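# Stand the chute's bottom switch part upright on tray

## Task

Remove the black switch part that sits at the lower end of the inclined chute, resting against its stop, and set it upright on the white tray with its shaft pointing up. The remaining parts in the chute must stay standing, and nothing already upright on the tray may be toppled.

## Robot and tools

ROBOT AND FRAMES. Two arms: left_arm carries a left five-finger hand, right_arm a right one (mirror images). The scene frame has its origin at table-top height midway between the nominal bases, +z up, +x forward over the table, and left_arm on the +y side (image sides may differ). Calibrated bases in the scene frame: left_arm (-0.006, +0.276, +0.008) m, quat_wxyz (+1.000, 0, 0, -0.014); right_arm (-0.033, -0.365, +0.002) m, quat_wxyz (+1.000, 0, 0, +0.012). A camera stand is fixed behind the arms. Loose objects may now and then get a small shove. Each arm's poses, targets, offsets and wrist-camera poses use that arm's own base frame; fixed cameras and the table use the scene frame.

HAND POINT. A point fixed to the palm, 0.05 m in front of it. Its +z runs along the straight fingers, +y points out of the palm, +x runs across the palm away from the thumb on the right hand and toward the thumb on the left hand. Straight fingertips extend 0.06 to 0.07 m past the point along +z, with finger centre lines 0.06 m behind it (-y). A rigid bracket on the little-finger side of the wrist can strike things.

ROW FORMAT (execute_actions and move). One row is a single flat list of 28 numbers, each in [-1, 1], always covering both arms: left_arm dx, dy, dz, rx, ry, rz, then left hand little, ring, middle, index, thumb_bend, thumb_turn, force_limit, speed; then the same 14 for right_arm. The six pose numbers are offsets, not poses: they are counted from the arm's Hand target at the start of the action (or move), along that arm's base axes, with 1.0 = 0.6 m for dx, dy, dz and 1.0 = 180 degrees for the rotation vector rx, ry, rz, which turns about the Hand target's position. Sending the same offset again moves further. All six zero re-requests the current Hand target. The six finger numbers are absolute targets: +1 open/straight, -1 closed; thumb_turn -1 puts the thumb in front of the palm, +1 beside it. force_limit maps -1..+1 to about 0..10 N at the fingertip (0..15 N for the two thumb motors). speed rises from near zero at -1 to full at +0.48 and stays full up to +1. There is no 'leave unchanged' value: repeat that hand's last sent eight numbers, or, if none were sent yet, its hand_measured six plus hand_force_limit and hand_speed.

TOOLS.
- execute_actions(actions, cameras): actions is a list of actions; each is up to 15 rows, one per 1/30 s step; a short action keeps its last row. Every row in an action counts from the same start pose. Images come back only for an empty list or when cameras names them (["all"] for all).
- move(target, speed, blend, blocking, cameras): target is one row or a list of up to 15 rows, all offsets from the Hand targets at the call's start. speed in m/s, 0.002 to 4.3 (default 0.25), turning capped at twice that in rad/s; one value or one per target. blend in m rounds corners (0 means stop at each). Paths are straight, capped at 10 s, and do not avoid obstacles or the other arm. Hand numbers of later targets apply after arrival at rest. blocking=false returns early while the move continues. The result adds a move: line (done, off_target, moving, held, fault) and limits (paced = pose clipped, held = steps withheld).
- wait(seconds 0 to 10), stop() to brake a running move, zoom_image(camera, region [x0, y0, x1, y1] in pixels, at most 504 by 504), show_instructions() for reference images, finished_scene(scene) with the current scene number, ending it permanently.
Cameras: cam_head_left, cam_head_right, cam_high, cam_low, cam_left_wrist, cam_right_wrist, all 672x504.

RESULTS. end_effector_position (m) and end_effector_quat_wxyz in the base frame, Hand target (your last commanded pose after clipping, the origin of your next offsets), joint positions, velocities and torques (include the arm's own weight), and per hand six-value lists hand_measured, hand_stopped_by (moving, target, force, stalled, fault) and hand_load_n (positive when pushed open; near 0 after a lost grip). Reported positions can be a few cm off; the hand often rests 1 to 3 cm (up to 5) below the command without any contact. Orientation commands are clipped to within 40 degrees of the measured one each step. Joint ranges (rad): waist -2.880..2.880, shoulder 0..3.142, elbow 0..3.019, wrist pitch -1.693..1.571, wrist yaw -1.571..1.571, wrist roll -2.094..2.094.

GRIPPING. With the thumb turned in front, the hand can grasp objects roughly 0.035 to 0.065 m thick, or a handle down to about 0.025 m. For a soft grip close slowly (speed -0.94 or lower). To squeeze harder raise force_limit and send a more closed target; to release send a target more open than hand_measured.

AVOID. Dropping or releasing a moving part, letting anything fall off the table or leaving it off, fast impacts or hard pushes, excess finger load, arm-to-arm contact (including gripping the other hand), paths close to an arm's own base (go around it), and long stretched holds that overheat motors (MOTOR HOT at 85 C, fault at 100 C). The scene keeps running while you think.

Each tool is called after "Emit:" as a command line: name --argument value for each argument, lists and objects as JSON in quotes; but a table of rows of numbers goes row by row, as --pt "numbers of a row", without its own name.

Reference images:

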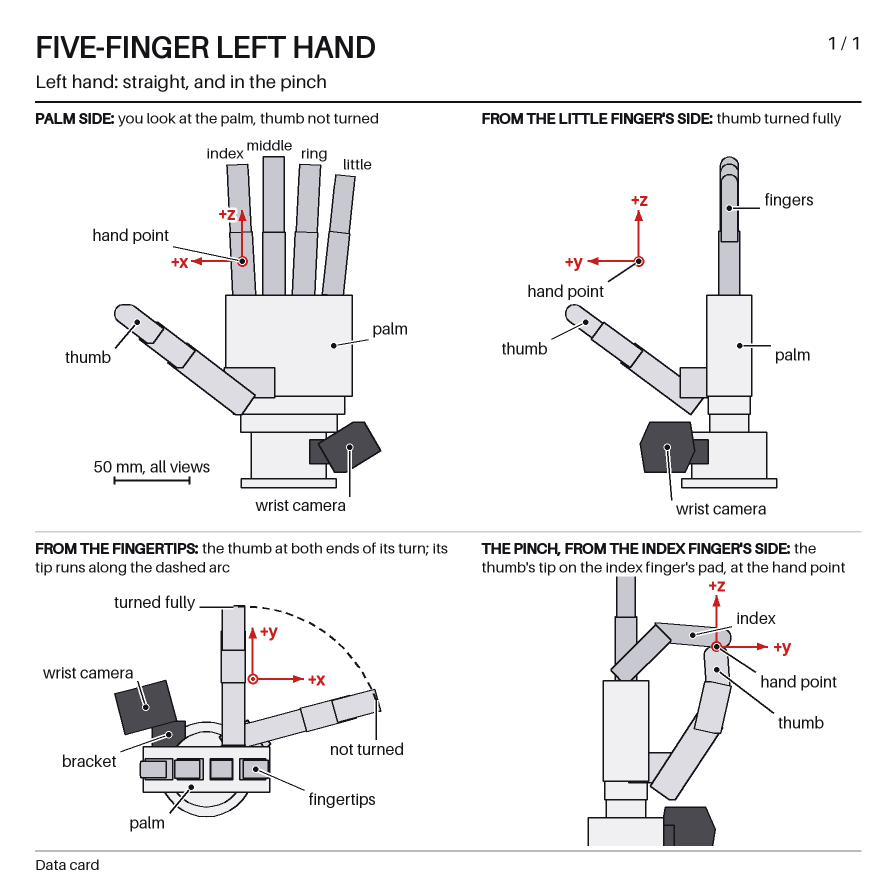

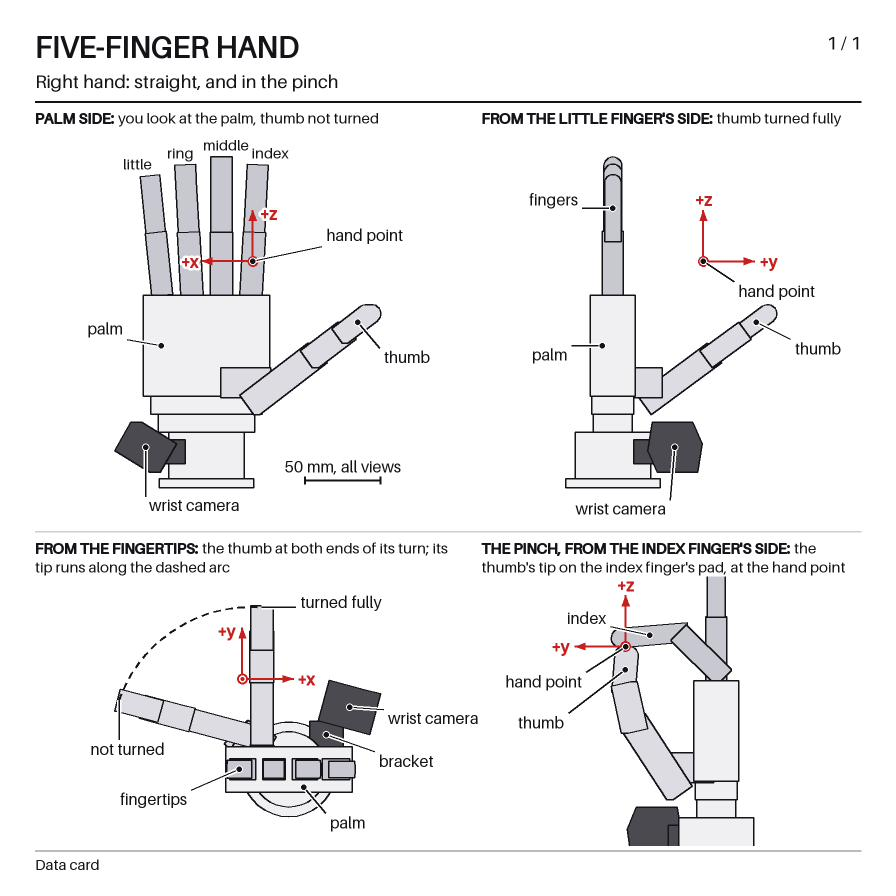

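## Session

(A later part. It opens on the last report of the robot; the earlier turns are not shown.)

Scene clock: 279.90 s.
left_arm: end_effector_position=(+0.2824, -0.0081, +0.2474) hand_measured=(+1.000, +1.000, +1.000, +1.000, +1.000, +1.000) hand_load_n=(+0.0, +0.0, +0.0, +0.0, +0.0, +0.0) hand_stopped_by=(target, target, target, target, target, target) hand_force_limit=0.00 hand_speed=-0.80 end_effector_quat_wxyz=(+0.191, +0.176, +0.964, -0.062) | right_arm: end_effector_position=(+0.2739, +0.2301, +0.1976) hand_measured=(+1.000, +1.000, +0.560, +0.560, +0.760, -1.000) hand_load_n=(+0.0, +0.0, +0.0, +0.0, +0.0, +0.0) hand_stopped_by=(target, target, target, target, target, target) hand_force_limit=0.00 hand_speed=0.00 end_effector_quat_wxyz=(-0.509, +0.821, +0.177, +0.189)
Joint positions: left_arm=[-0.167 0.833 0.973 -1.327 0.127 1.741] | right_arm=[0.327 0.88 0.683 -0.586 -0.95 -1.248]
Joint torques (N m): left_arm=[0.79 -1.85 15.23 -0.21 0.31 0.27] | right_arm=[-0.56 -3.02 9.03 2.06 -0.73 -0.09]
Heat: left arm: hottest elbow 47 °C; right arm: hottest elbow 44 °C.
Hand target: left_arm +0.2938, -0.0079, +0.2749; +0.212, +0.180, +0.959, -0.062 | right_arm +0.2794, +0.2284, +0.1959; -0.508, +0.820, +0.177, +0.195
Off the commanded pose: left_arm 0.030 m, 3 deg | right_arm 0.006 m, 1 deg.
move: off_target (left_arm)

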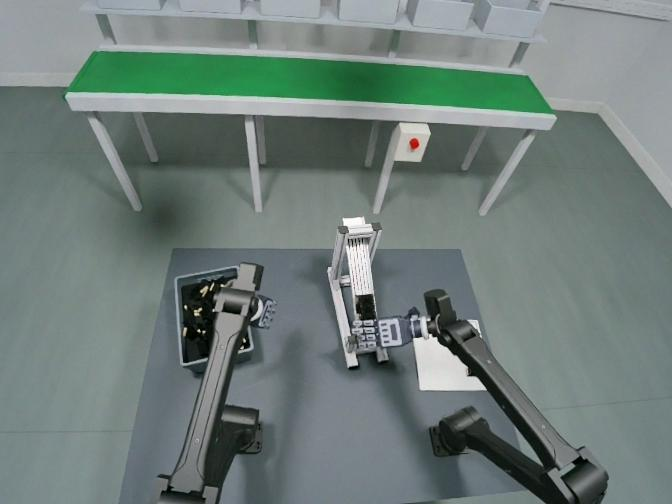

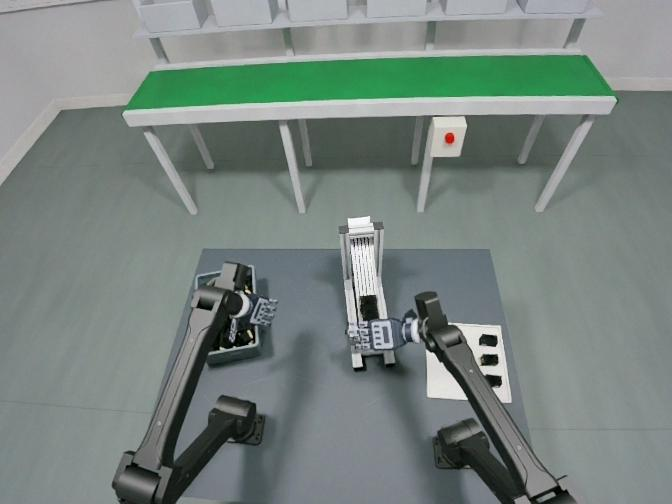

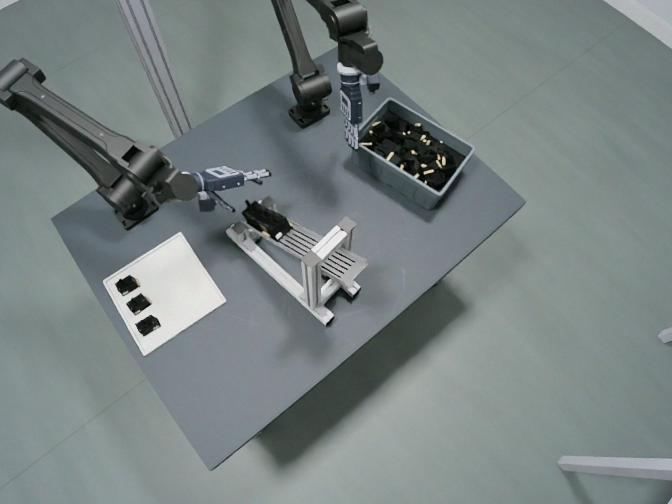

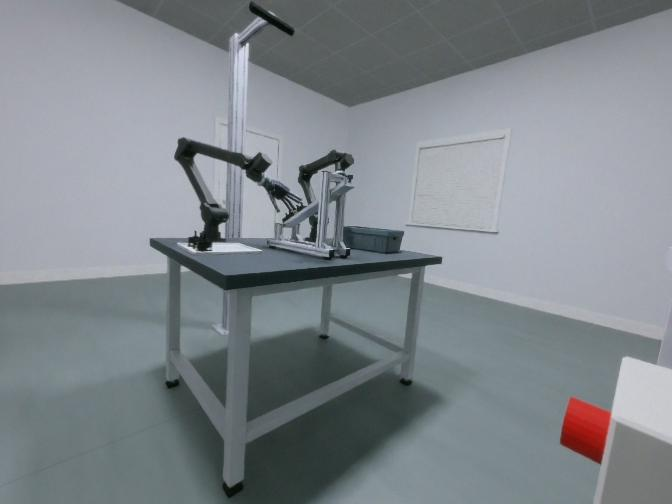

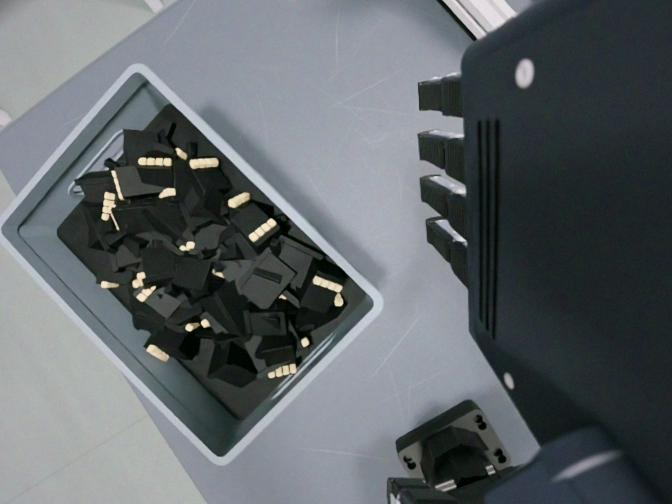

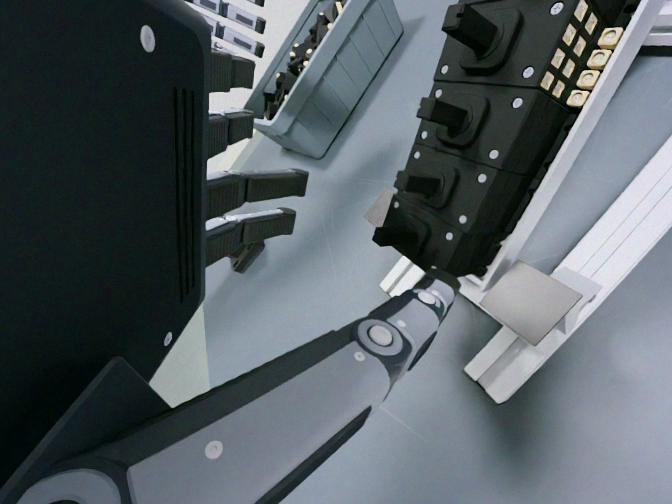

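Emit:
move --target '[0,0,0,0,0,0,1,1,1,1,1,1,0,-0.8,0.0293,-0.003,-0.04,0,0,0,1,1,0.56,0.56,0.76,-1,0,0]' --speed 0.1 --cameras '["cam_right_wrist","cam_high","cam_low","cam_head_left","cam_head_right"]'

Emit:
zoom_image --camera "cam_low" --region '[250, 180, 320, 250]'

Emit:
zoom_image --camera "cam_high" --region '[210, 160, 290, 240]'

Emit:
zoom_image --camera "cam_head_left" --region '[330, 290, 420, 380]'

Emit:
zoom_image --camera "cam_head_right" --region '[330, 290, 420, 380]'

Scene clock: 305.10 s.
left_arm: end_effector_position=(+0.2824, -0.0081, +0.2474) hand_measured=(+1.000, +1.000, +1.000, +1.000, +1.000, +1.000) hand_load_n=(+0.0, +0.0, +0.0, +0.0, +0.0, +0.5) hand_stopped_by=(target, target, target, target, target, target) hand_force_limit=0.00 hand_speed=-0.80 end_effector_quat_wxyz=(+0.191, +0.176, +0.964, -0.062) | right_arm: end_effector_position=(+0.2919, +0.2287, +0.1748) hand_measured=(+1.000, +1.000, +0.560, +0.560, +0.760, -1.000) hand_load_n=(+0.0, +0.0, +0.0, +0.0, +0.0, +0.0) hand_stopped_by=(target, target, target, target, target, target) hand_force_limit=0.00 hand_speed=0.00 end_effector_quat_wxyz=(-0.509, +0.820, +0.177, +0.190)
Joint positions: left_arm=[-0.167 0.833 0.973 -1.327 0.127 1.741] | right_arm=[0.301 0.957 0.665 -0.514 -0.968 -1.279]
Joint torques (N m): left_arm=[0.73 -2.02 15.28 -0.23 0.31 0.27] | right_arm=[-0.91 -3.9 8.66 1.98 -0.76 -0.09]
Heat: left arm: hottest elbow 48 °C; right arm: hottest elbow 43 °C.
Hand target: left_arm +0.2938, -0.0079, +0.2749; +0.212, +0.180, +0.959, -0.062 | right_arm +0.2970, +0.2266, +0.1720; -0.508, +0.820, +0.177, +0.195
Off the commanded pose: left_arm 0.030 m, 3 deg | right_arm 0.006 m, 1 deg.
move: off_target (left_arm)
Images, in order (width x height): cam_head_left 672x504, cam_head_right 672x504, cam_high 672x504, cam_low 672x504, cam_right_wrist 672x504.

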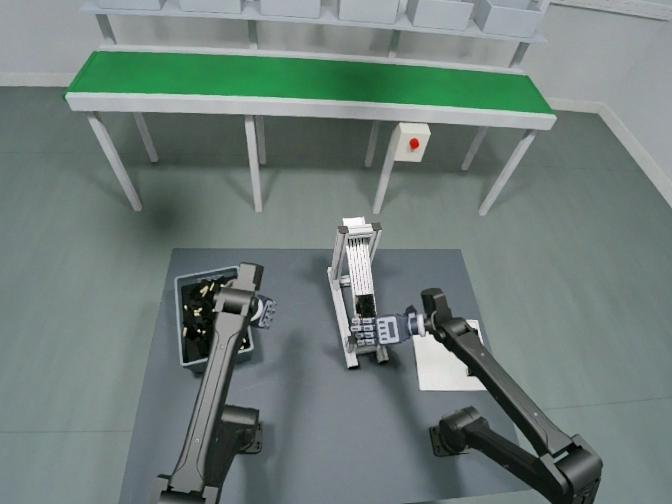

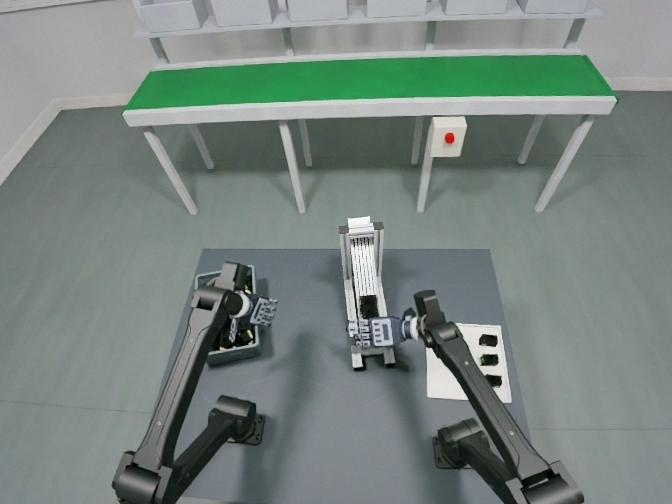

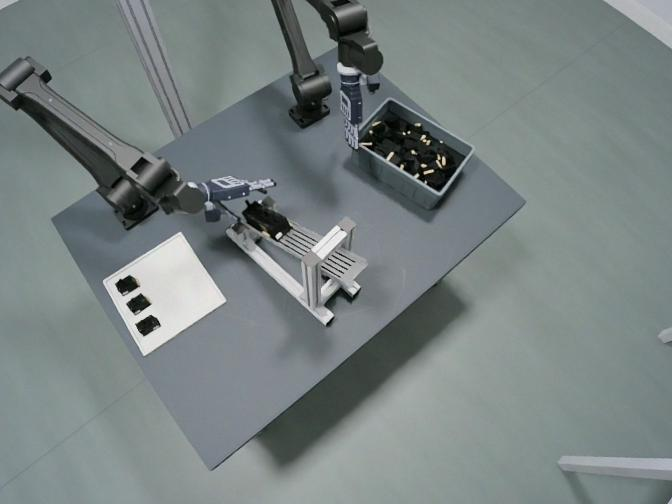

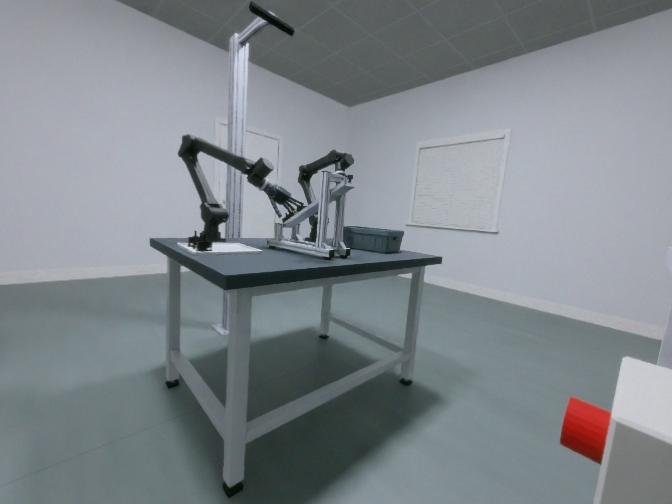

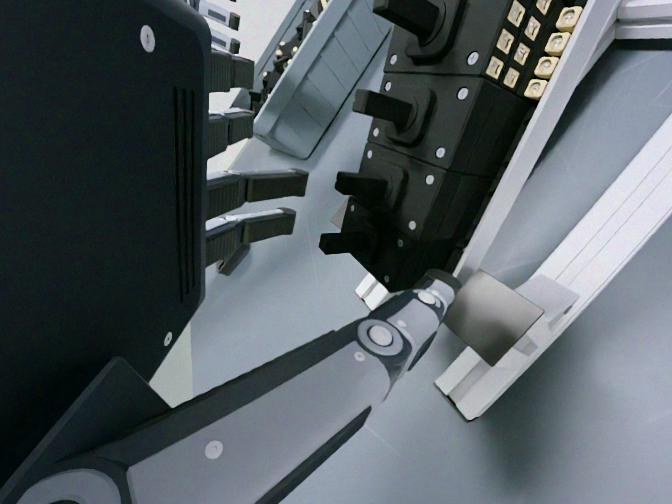

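Scaled by 7.200 from the camera's 672x504 image, which has a finer 960x720 frame.

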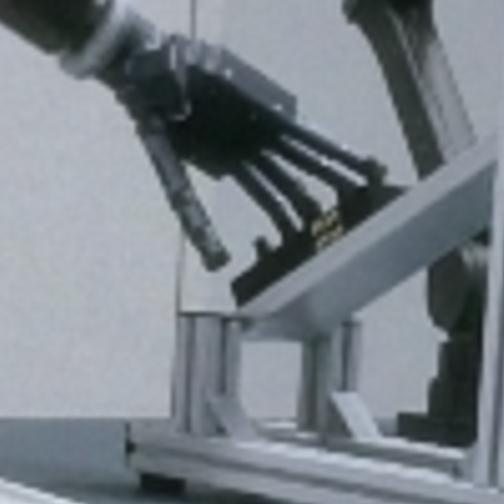

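Scaled by 6.300 from the camera's 672x504 image, which has a finer 960x720 frame.

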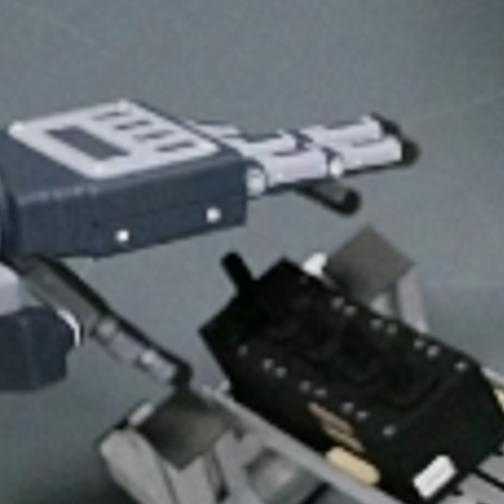

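Scaled by 5.600 from the camera's 672x504 image, which has a finer 960x720 frame.

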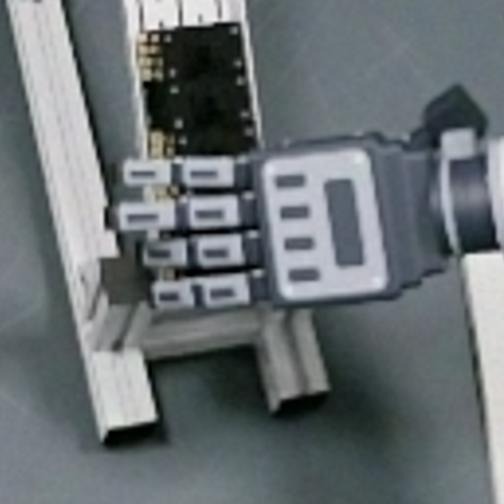

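Scaled by 5.600 from the camera's 672x504 image, which has a finer 960x720 frame.

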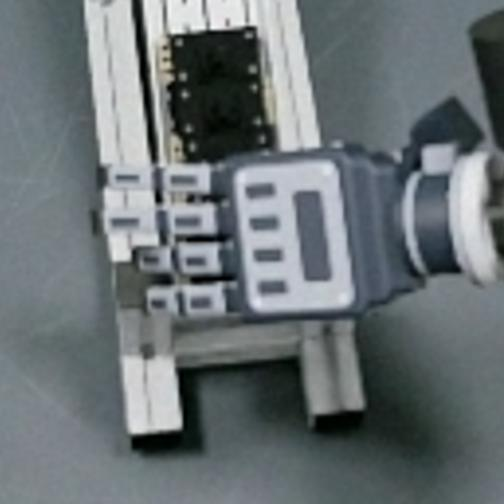

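Emit:
move --target '[0,0,0,0,0,0,1,1,1,1,1,1,0,-0.8,0.0137,0.0063,-0.0242,0,0,0,1,1,0.56,0.56,0.70,-1,0,0]' --speed 0.08 --cameras '["cam_right_wrist","cam_high","cam_low","cam_head_left","cam_head_right"]'

Emit:
zoom_image --camera "cam_low" --region '[250, 180, 320, 250]'

Emit:
zoom_image --camera "cam_high" --region '[210, 160, 290, 240]'

Emit:
zoom_image --camera "cam_head_left" --region '[330, 290, 420, 380]'

Emit:
zoom_image --camera "cam_head_right" --region '[330, 290, 420, 380]'

Scene clock: 337.00 s.
left_arm: end_effector_position=(+0.2824, -0.0081, +0.2474) hand_measured=(+1.000, +1.000, +1.000, +1.000, +1.000, +1.000) hand_load_n=(+0.0, +0.0, +0.0, +0.0, +0.0, +0.0) hand_stopped_by=(target, target, target, target, target, target) hand_force_limit=0.00 hand_speed=-0.80 end_effector_quat_wxyz=(+0.191, +0.176, +0.964, -0.062) | right_arm: end_effector_position=(+0.3016, +0.2318, +0.1616) hand_measured=(+1.000, +1.000, +0.560, +0.560, +0.700, -1.000) hand_load_n=(+0.0, +0.0, +0.0, +0.0, +0.0, +0.0) hand_stopped_by=(target, target, target, target, target, target) hand_force_limit=0.00 hand_speed=0.00 end_effector_quat_wxyz=(-0.510, +0.819, +0.179, +0.192)
Joint positions: left_arm=[-0.167 0.833 0.973 -1.327 0.127 1.741] | right_arm=[0.301 1.002 0.652 -0.449 -0.968 -1.279]
Joint torques (N m): left_arm=[0.67 -1.96 15.28 -0.25 0.3 0.27] | right_arm=[-0.44 -4.42 8.47 1.88 -0.63 -0.07]
Heat: left arm: hottest elbow 48 °C; right arm: hottest elbow 42 °C.
Hand target: left_arm +0.2938, -0.0079, +0.2749; +0.212, +0.180, +0.959, -0.062 | right_arm +0.3053, +0.2305, +0.1577; -0.508, +0.820, +0.177, +0.195
Off the commanded pose: left_arm 0.030 m, 3 deg | right_arm 0.006 m, 0 deg.
move: off_target (left_arm)
Images, in order (width x height): cam_head_left 672x504, cam_head_right 672x504, cam_high 672x504, cam_low 672x504, cam_right_wrist 672x504.

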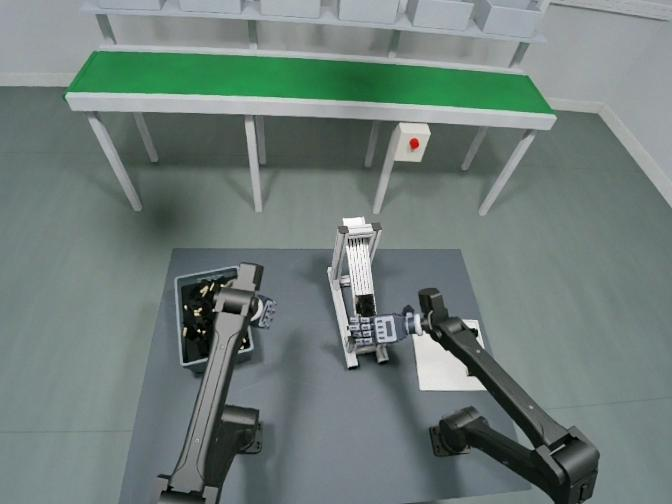

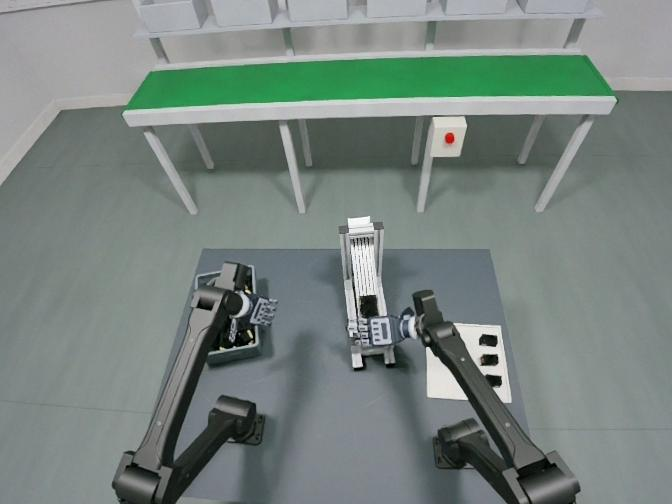

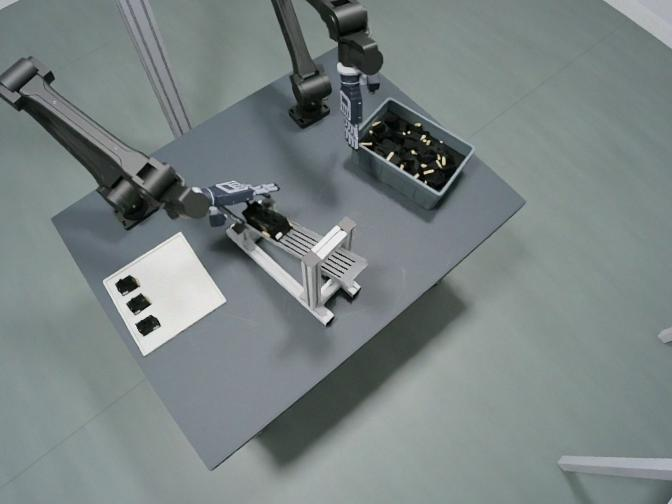

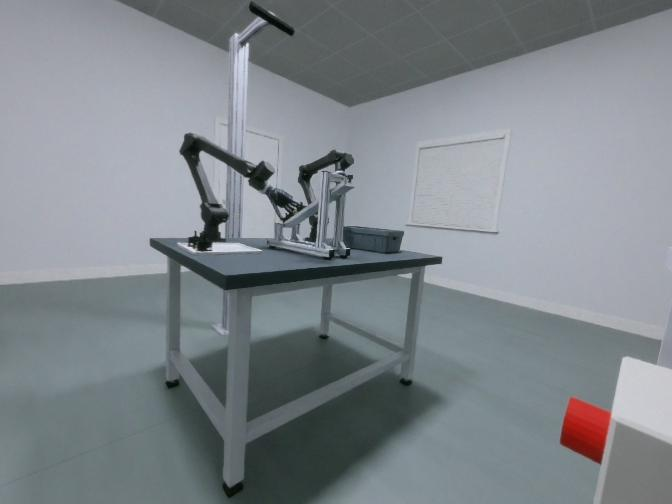

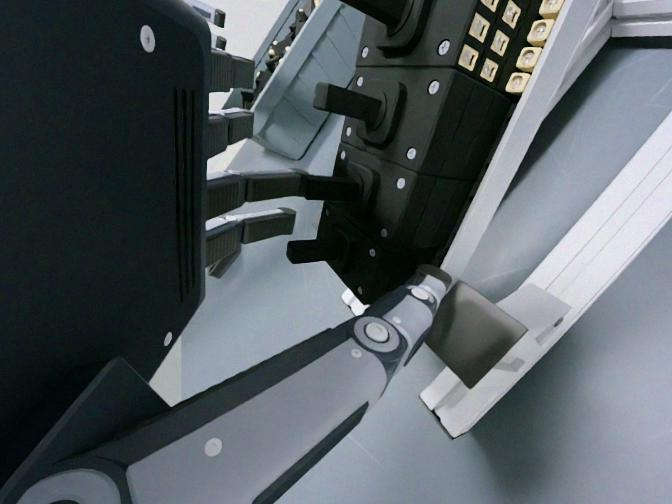

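Scaled by 7.200 from the camera's 672x504 image, which has a finer 960x720 frame.

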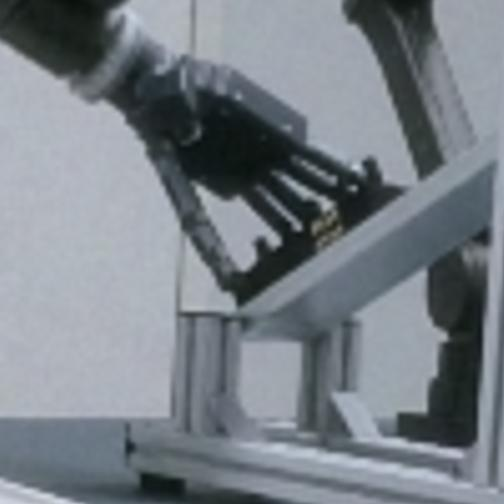

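Scaled by 6.300 from the camera's 672x504 image, which has a finer 960x720 frame.

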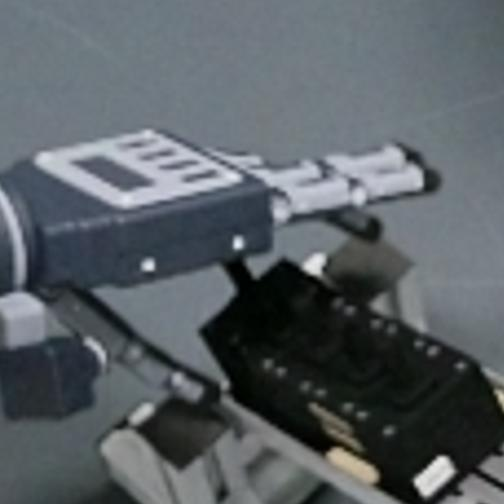

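Scaled by 5.600 from the camera's 672x504 image, which has a finer 960x720 frame.

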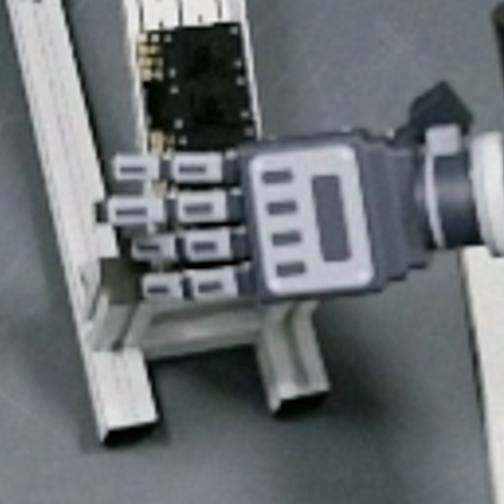

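Scaled by 5.600 from the camera's 672x504 image, which has a finer 960x720 frame.

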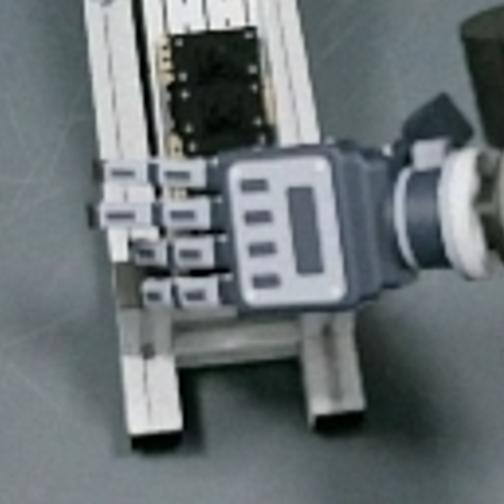

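Emit:
move --target '[0,0,0,0,0,0,1,1,1,1,1,1,0,-0.8,0,0,0,0,0,0,1,1,0.0,0.0,0.25,-1,-0.5,-0.92]' --speed 0.08 --cameras '["cam_right_wrist","cam_high","cam_low","cam_head_left","cam_head_right"]'

Emit:
zoom_image --camera "cam_low" --region '[250, 180, 320, 250]'

Emit:
zoom_image --camera "cam_head_left" --region '[330, 290, 420, 380]'

Scene clock: 371.33 s.
left_arm: end_effector_position=(+0.2824, -0.0081, +0.2474) hand_measured=(+1.000, +1.000, +1.000, +1.000, +1.000, +1.000) hand_load_n=(+0.0, +0.0, +0.0, +0.0, +0.0, +0.0) hand_stopped_by=(target, target, target, target, target, target) hand_force_limit=0.00 hand_speed=-0.80 end_effector_quat_wxyz=(+0.191, +0.176, +0.964, -0.062) | right_arm: end_effector_position=(+0.3013, +0.2320, +0.1618) hand_measured=(+1.000, +1.000, +0.226, +0.232, +0.530, -1.000) hand_load_n=(+0.0, -0.5, +4.0, +2.5, +5.0, +0.0) hand_stopped_by=(target, target, force, force, force, target) hand_force_limit=-0.50 hand_speed=-0.92 end_effector_quat_wxyz=(-0.510, +0.819, +0.179, +0.192)
Joint positions: left_arm=[-0.167 0.833 0.973 -1.327 0.127 1.741] | right_arm=[0.301 1.002 0.652 -0.449 -0.97 -1.279]
Joint torques (N m): left_arm=[0.73 -1.96 15.21 -0.24 0.3 0.27] | right_arm=[-0.44 -3.9 8.46 1.88 -0.54 -0.02]
Heat: left arm: hottest elbow 49 °C; right arm: hottest elbow 40 °C.
Hand target: left_arm +0.2938, -0.0079, +0.2749; +0.212, +0.180, +0.959, -0.062 | right_arm +0.3053, +0.2304, +0.1576; -0.508, +0.820, +0.177, +0.195
Off the commanded pose: left_arm 0.030 m, 3 deg | right_arm 0.006 m, 0 deg.
move: off_target (left_arm)
Images, in order (width x height): cam_head_left 672x504, cam_head_right 672x504, cam_high 672x504, cam_low 672x504, cam_right_wrist 672x504.

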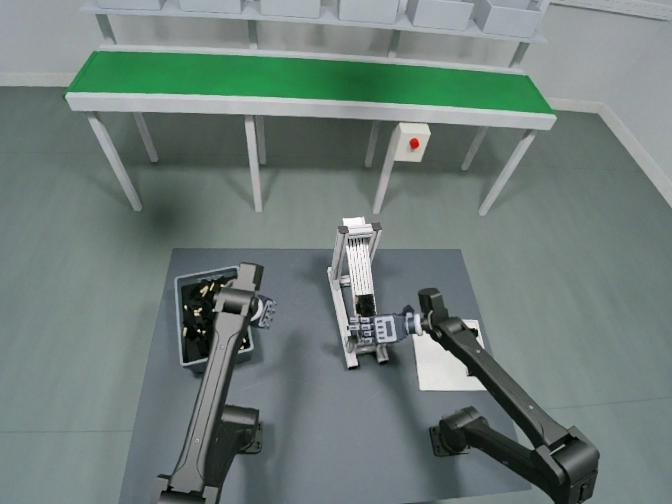

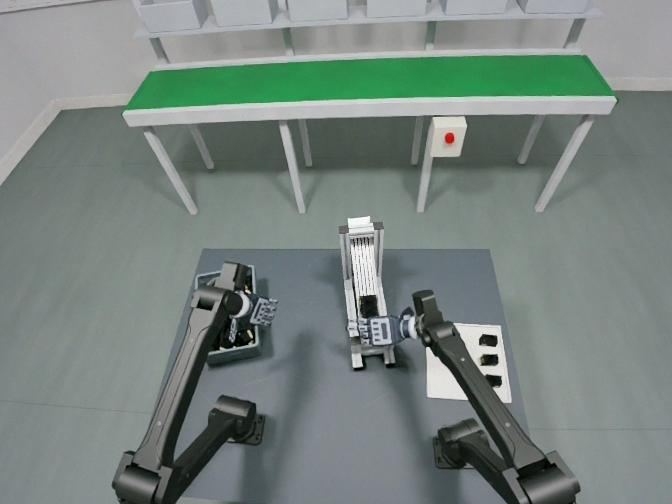

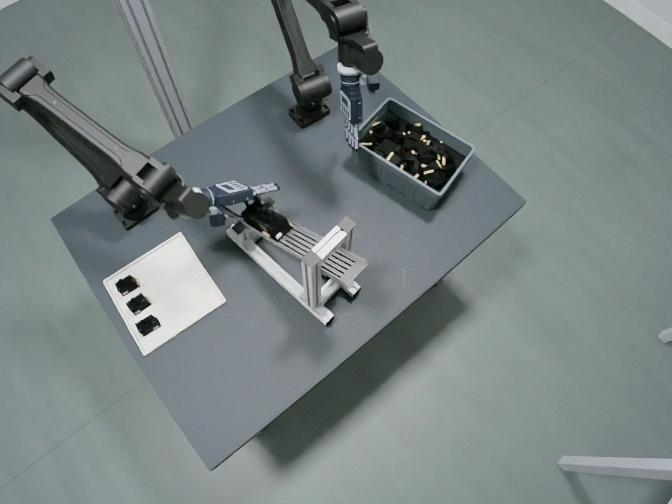

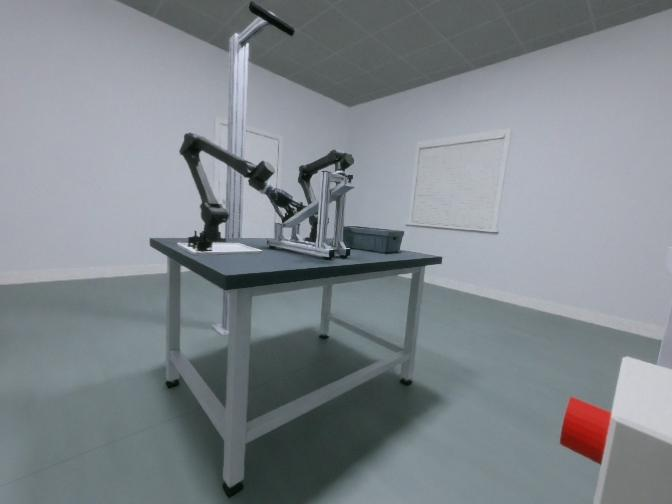

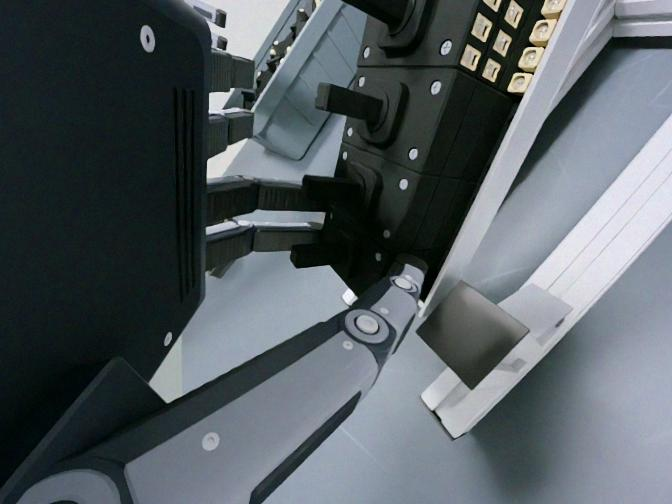

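Scaled by 7.200 from the camera's 672x504 image, which has a finer 960x720 frame.

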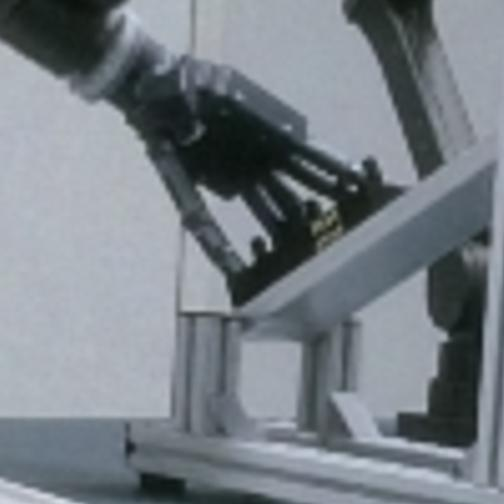

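Scaled by 5.600 from the camera's 672x504 image, which has a finer 960x720 frame.

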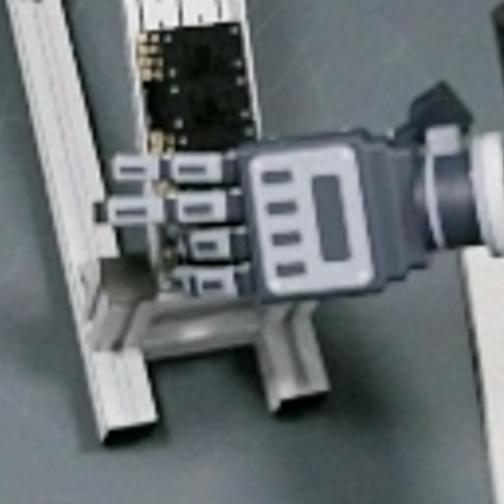

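Emit:
move --target '[0,0,0,0,0,0,1,1,1,1,1,1,0,-0.8,-0.033,-0.0035,0.058,0,0,0,1,1,0.0,0.0,0.25,-1,-0.5,-0.92]' --speed 0.08 --cameras '["cam_right_wrist","cam_high","cam_low"]'

Emit:
zoom_image --camera "cam_low" --region '[250, 170, 320, 240]'

Emit:
zoom_image --camera "cam_high" --region '[210, 160, 290, 240]'

Scene clock: 378.07 s.
left_arm: end_effector_position=(+0.2824, -0.0081, +0.2474) hand_measured=(+1.000, +1.000, +1.000, +1.000, +1.000, +1.000) hand_load_n=(+0.0, +0.0, +0.0, +0.0, +0.0, +0.0) hand_stopped_by=(target, target, target, target, target, target) hand_force_limit=0.00 hand_speed=-0.80 end_effector_quat_wxyz=(+0.191, +0.176, +0.964, -0.062) | right_arm: end_effector_position=(+0.2831, +0.2246, +0.1771) hand_measured=(+1.000, +1.000, +0.226, +0.232, +0.530, -1.000) hand_load_n=(+0.0, +0.0, +6.0, +0.0, +4.5, +0.5) hand_stopped_by=(target, target, force, force, force, target) hand_force_limit=-0.50 hand_speed=-0.92 end_effector_quat_wxyz=(-0.506, +0.823, +0.174, +0.191)
Joint positions: left_arm=[-0.167 0.833 0.973 -1.327 0.127 1.741] | right_arm=[0.301 0.918 0.652 -0.538 -0.958 -1.274]
Joint torques (N m): left_arm=[0.73 -1.9 15.23 -0.24 0.31 0.25] | right_arm=[0.91 -5.13 11.08 0.69 -0.62 0.07]
Heat: left arm: hottest elbow 49 °C; right arm: hottest elbow 40 °C.
Hand target: left_arm +0.2938, -0.0079, +0.2749; +0.212, +0.180, +0.959, -0.062 | right_arm +0.2855, +0.2283, +0.1924; -0.508, +0.820, +0.177, +0.195
Off the commanded pose: left_arm 0.030 m, 3 deg | right_arm 0.016 m, 1 deg.
move: off_target (left_arm, right_arm)
Images, in order (width x height): cam_high 672x504, cam_low 672x504, cam_right_wrist 672x504.

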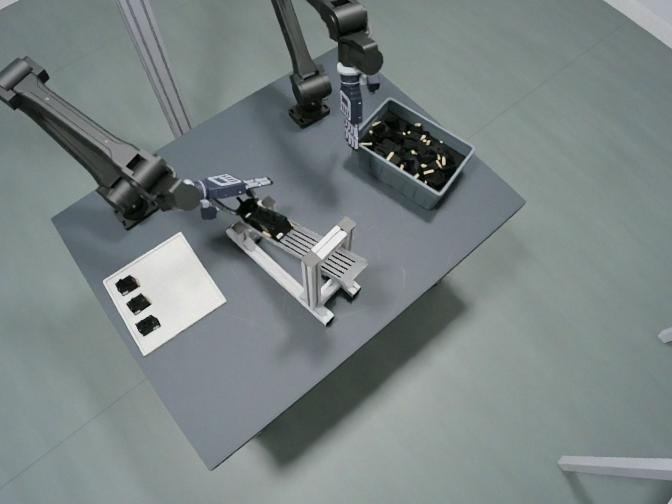

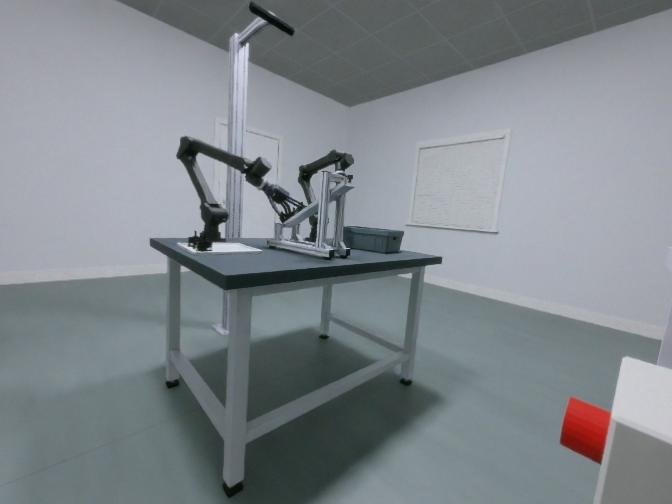

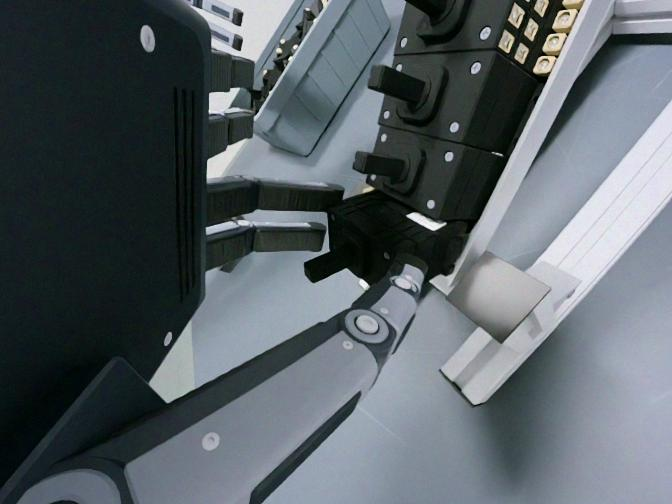

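Scaled by 7.200 from the camera's 672x504 image, which has a finer 960x720 frame.

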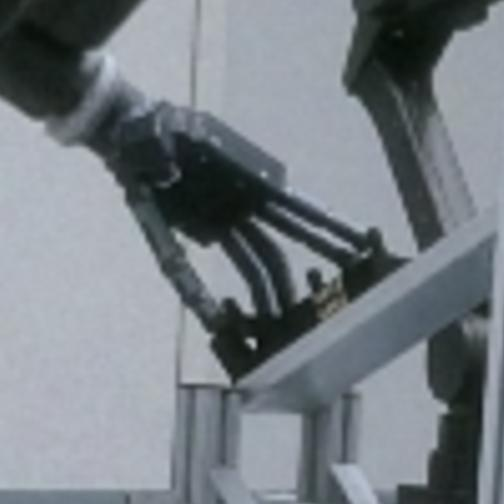

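Scaled by 6.300 from the camera's 672x504 image, which has a finer 960x720 frame.

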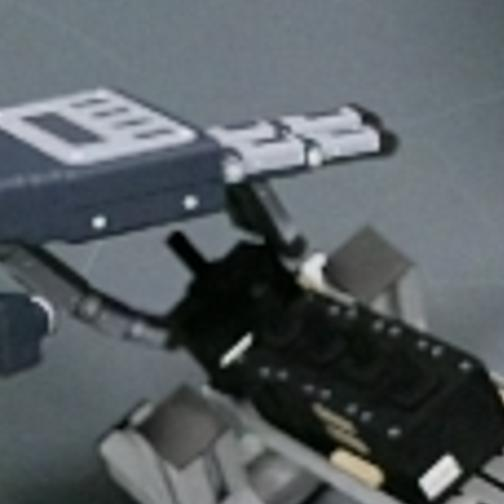

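Emit:
move --target '[0,0,0,0,0,0,1,1,1,1,1,1,0,-0.8,0.033,0.0035,-0.058,0,0,0,1,1,0.0,0.0,0.25,-1,-0.5,-0.92]' --speed 0.05 --cameras '["cam_right_wrist","cam_high","cam_low"]'

Emit:
zoom_image --camera "cam_low" --region '[250, 180, 320, 250]'

Emit:
zoom_image --camera "cam_high" --region '[210, 160, 290, 240]'

Scene clock: 401.10 s.
left_arm: end_effector_position=(+0.2824, -0.0081, +0.2474) hand_measured=(+1.000, +1.000, +1.000, +1.000, +1.000, +1.000) hand_load_n=(+0.0, +0.0, +0.0, +0.0, +0.0, +0.0) hand_stopped_by=(target, target, target, target, target, target) hand_force_limit=0.00 hand_speed=-0.80 end_effector_quat_wxyz=(+0.191, +0.176, +0.964, -0.062) | right_arm: end_effector_position=(+0.2996, +0.2315, +0.1637) hand_measured=(+1.000, +1.000, +0.226, +0.232, +0.530, -1.000) hand_load_n=(+0.0, +0.0, +4.5, +1.0, +4.0, +0.5) hand_stopped_by=(target, target, force, force, force, target) hand_force_limit=-0.50 hand_speed=-0.92 end_effector_quat_wxyz=(-0.511, +0.819, +0.178, +0.192)
Joint positions: left_arm=[-0.167 0.833 0.973 -1.327 0.127 1.741] | right_arm=[0.301 0.994 0.652 -0.456 -0.97 -1.276]
Joint torques (N m): left_arm=[0.73 -1.96 15.23 -0.25 0.31 0.27] | right_arm=[-0.32 -3.96 8.42 2.25 -0.57 -0.08]
Heat: left arm: hottest elbow 49 °C; right arm: hottest elbow 41 °C.
Hand target: left_arm +0.2938, -0.0079, +0.2749; +0.212, +0.180, +0.959, -0.062 | right_arm +0.3053, +0.2304, +0.1576; -0.508, +0.820, +0.177, +0.195
Off the commanded pose: left_arm 0.030 m, 3 deg | right_arm 0.008 m, 0 deg.
move: off_target (left_arm)
Images, in order (width x height): cam_high 672x504, cam_low 672x504, cam_right_wrist 672x504.

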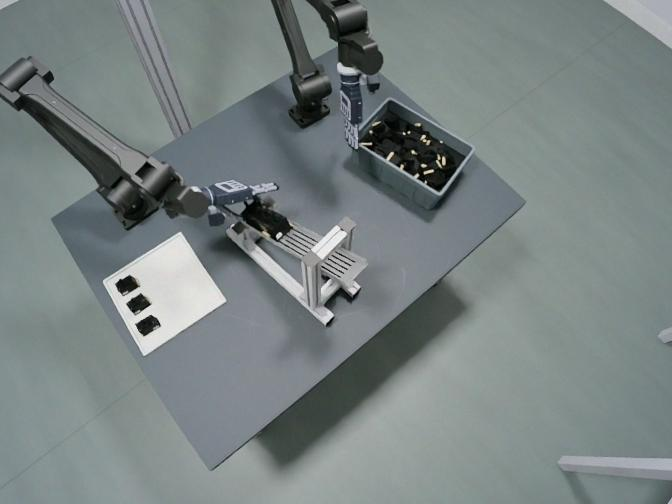

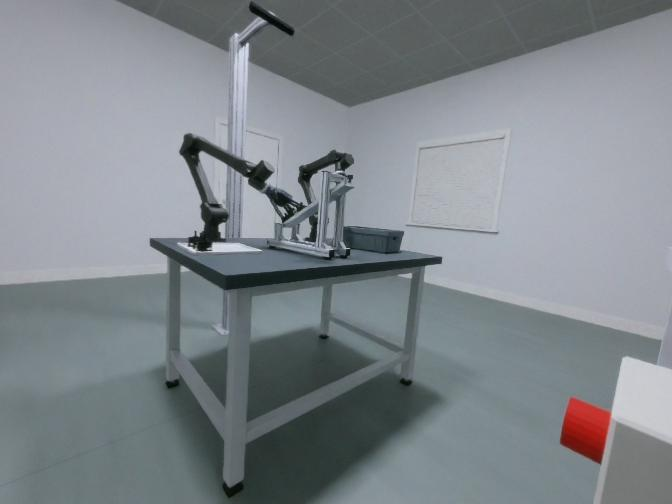

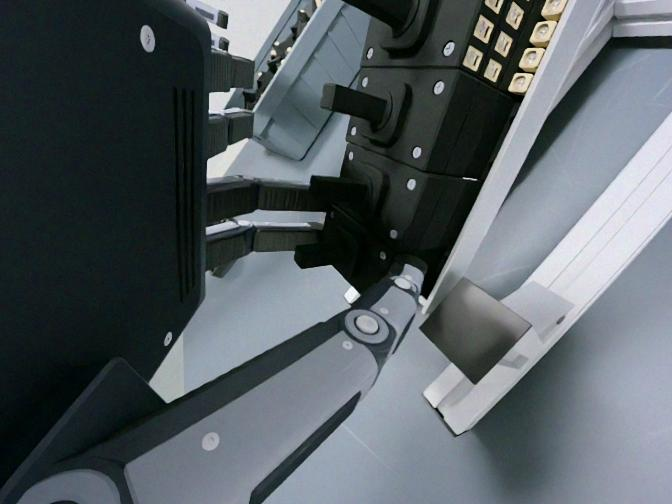

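Scaled by 7.200 from the camera's 672x504 image, which has a finer 960x720 frame.

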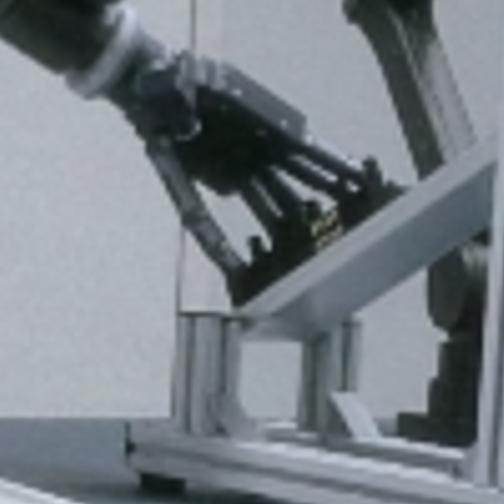

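Scaled by 6.300 from the camera's 672x504 image, which has a finer 960x720 frame.

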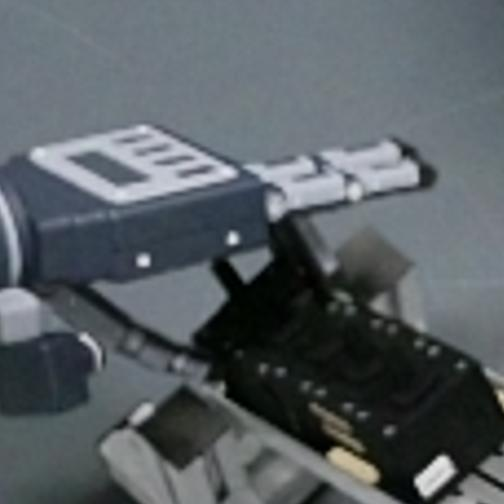

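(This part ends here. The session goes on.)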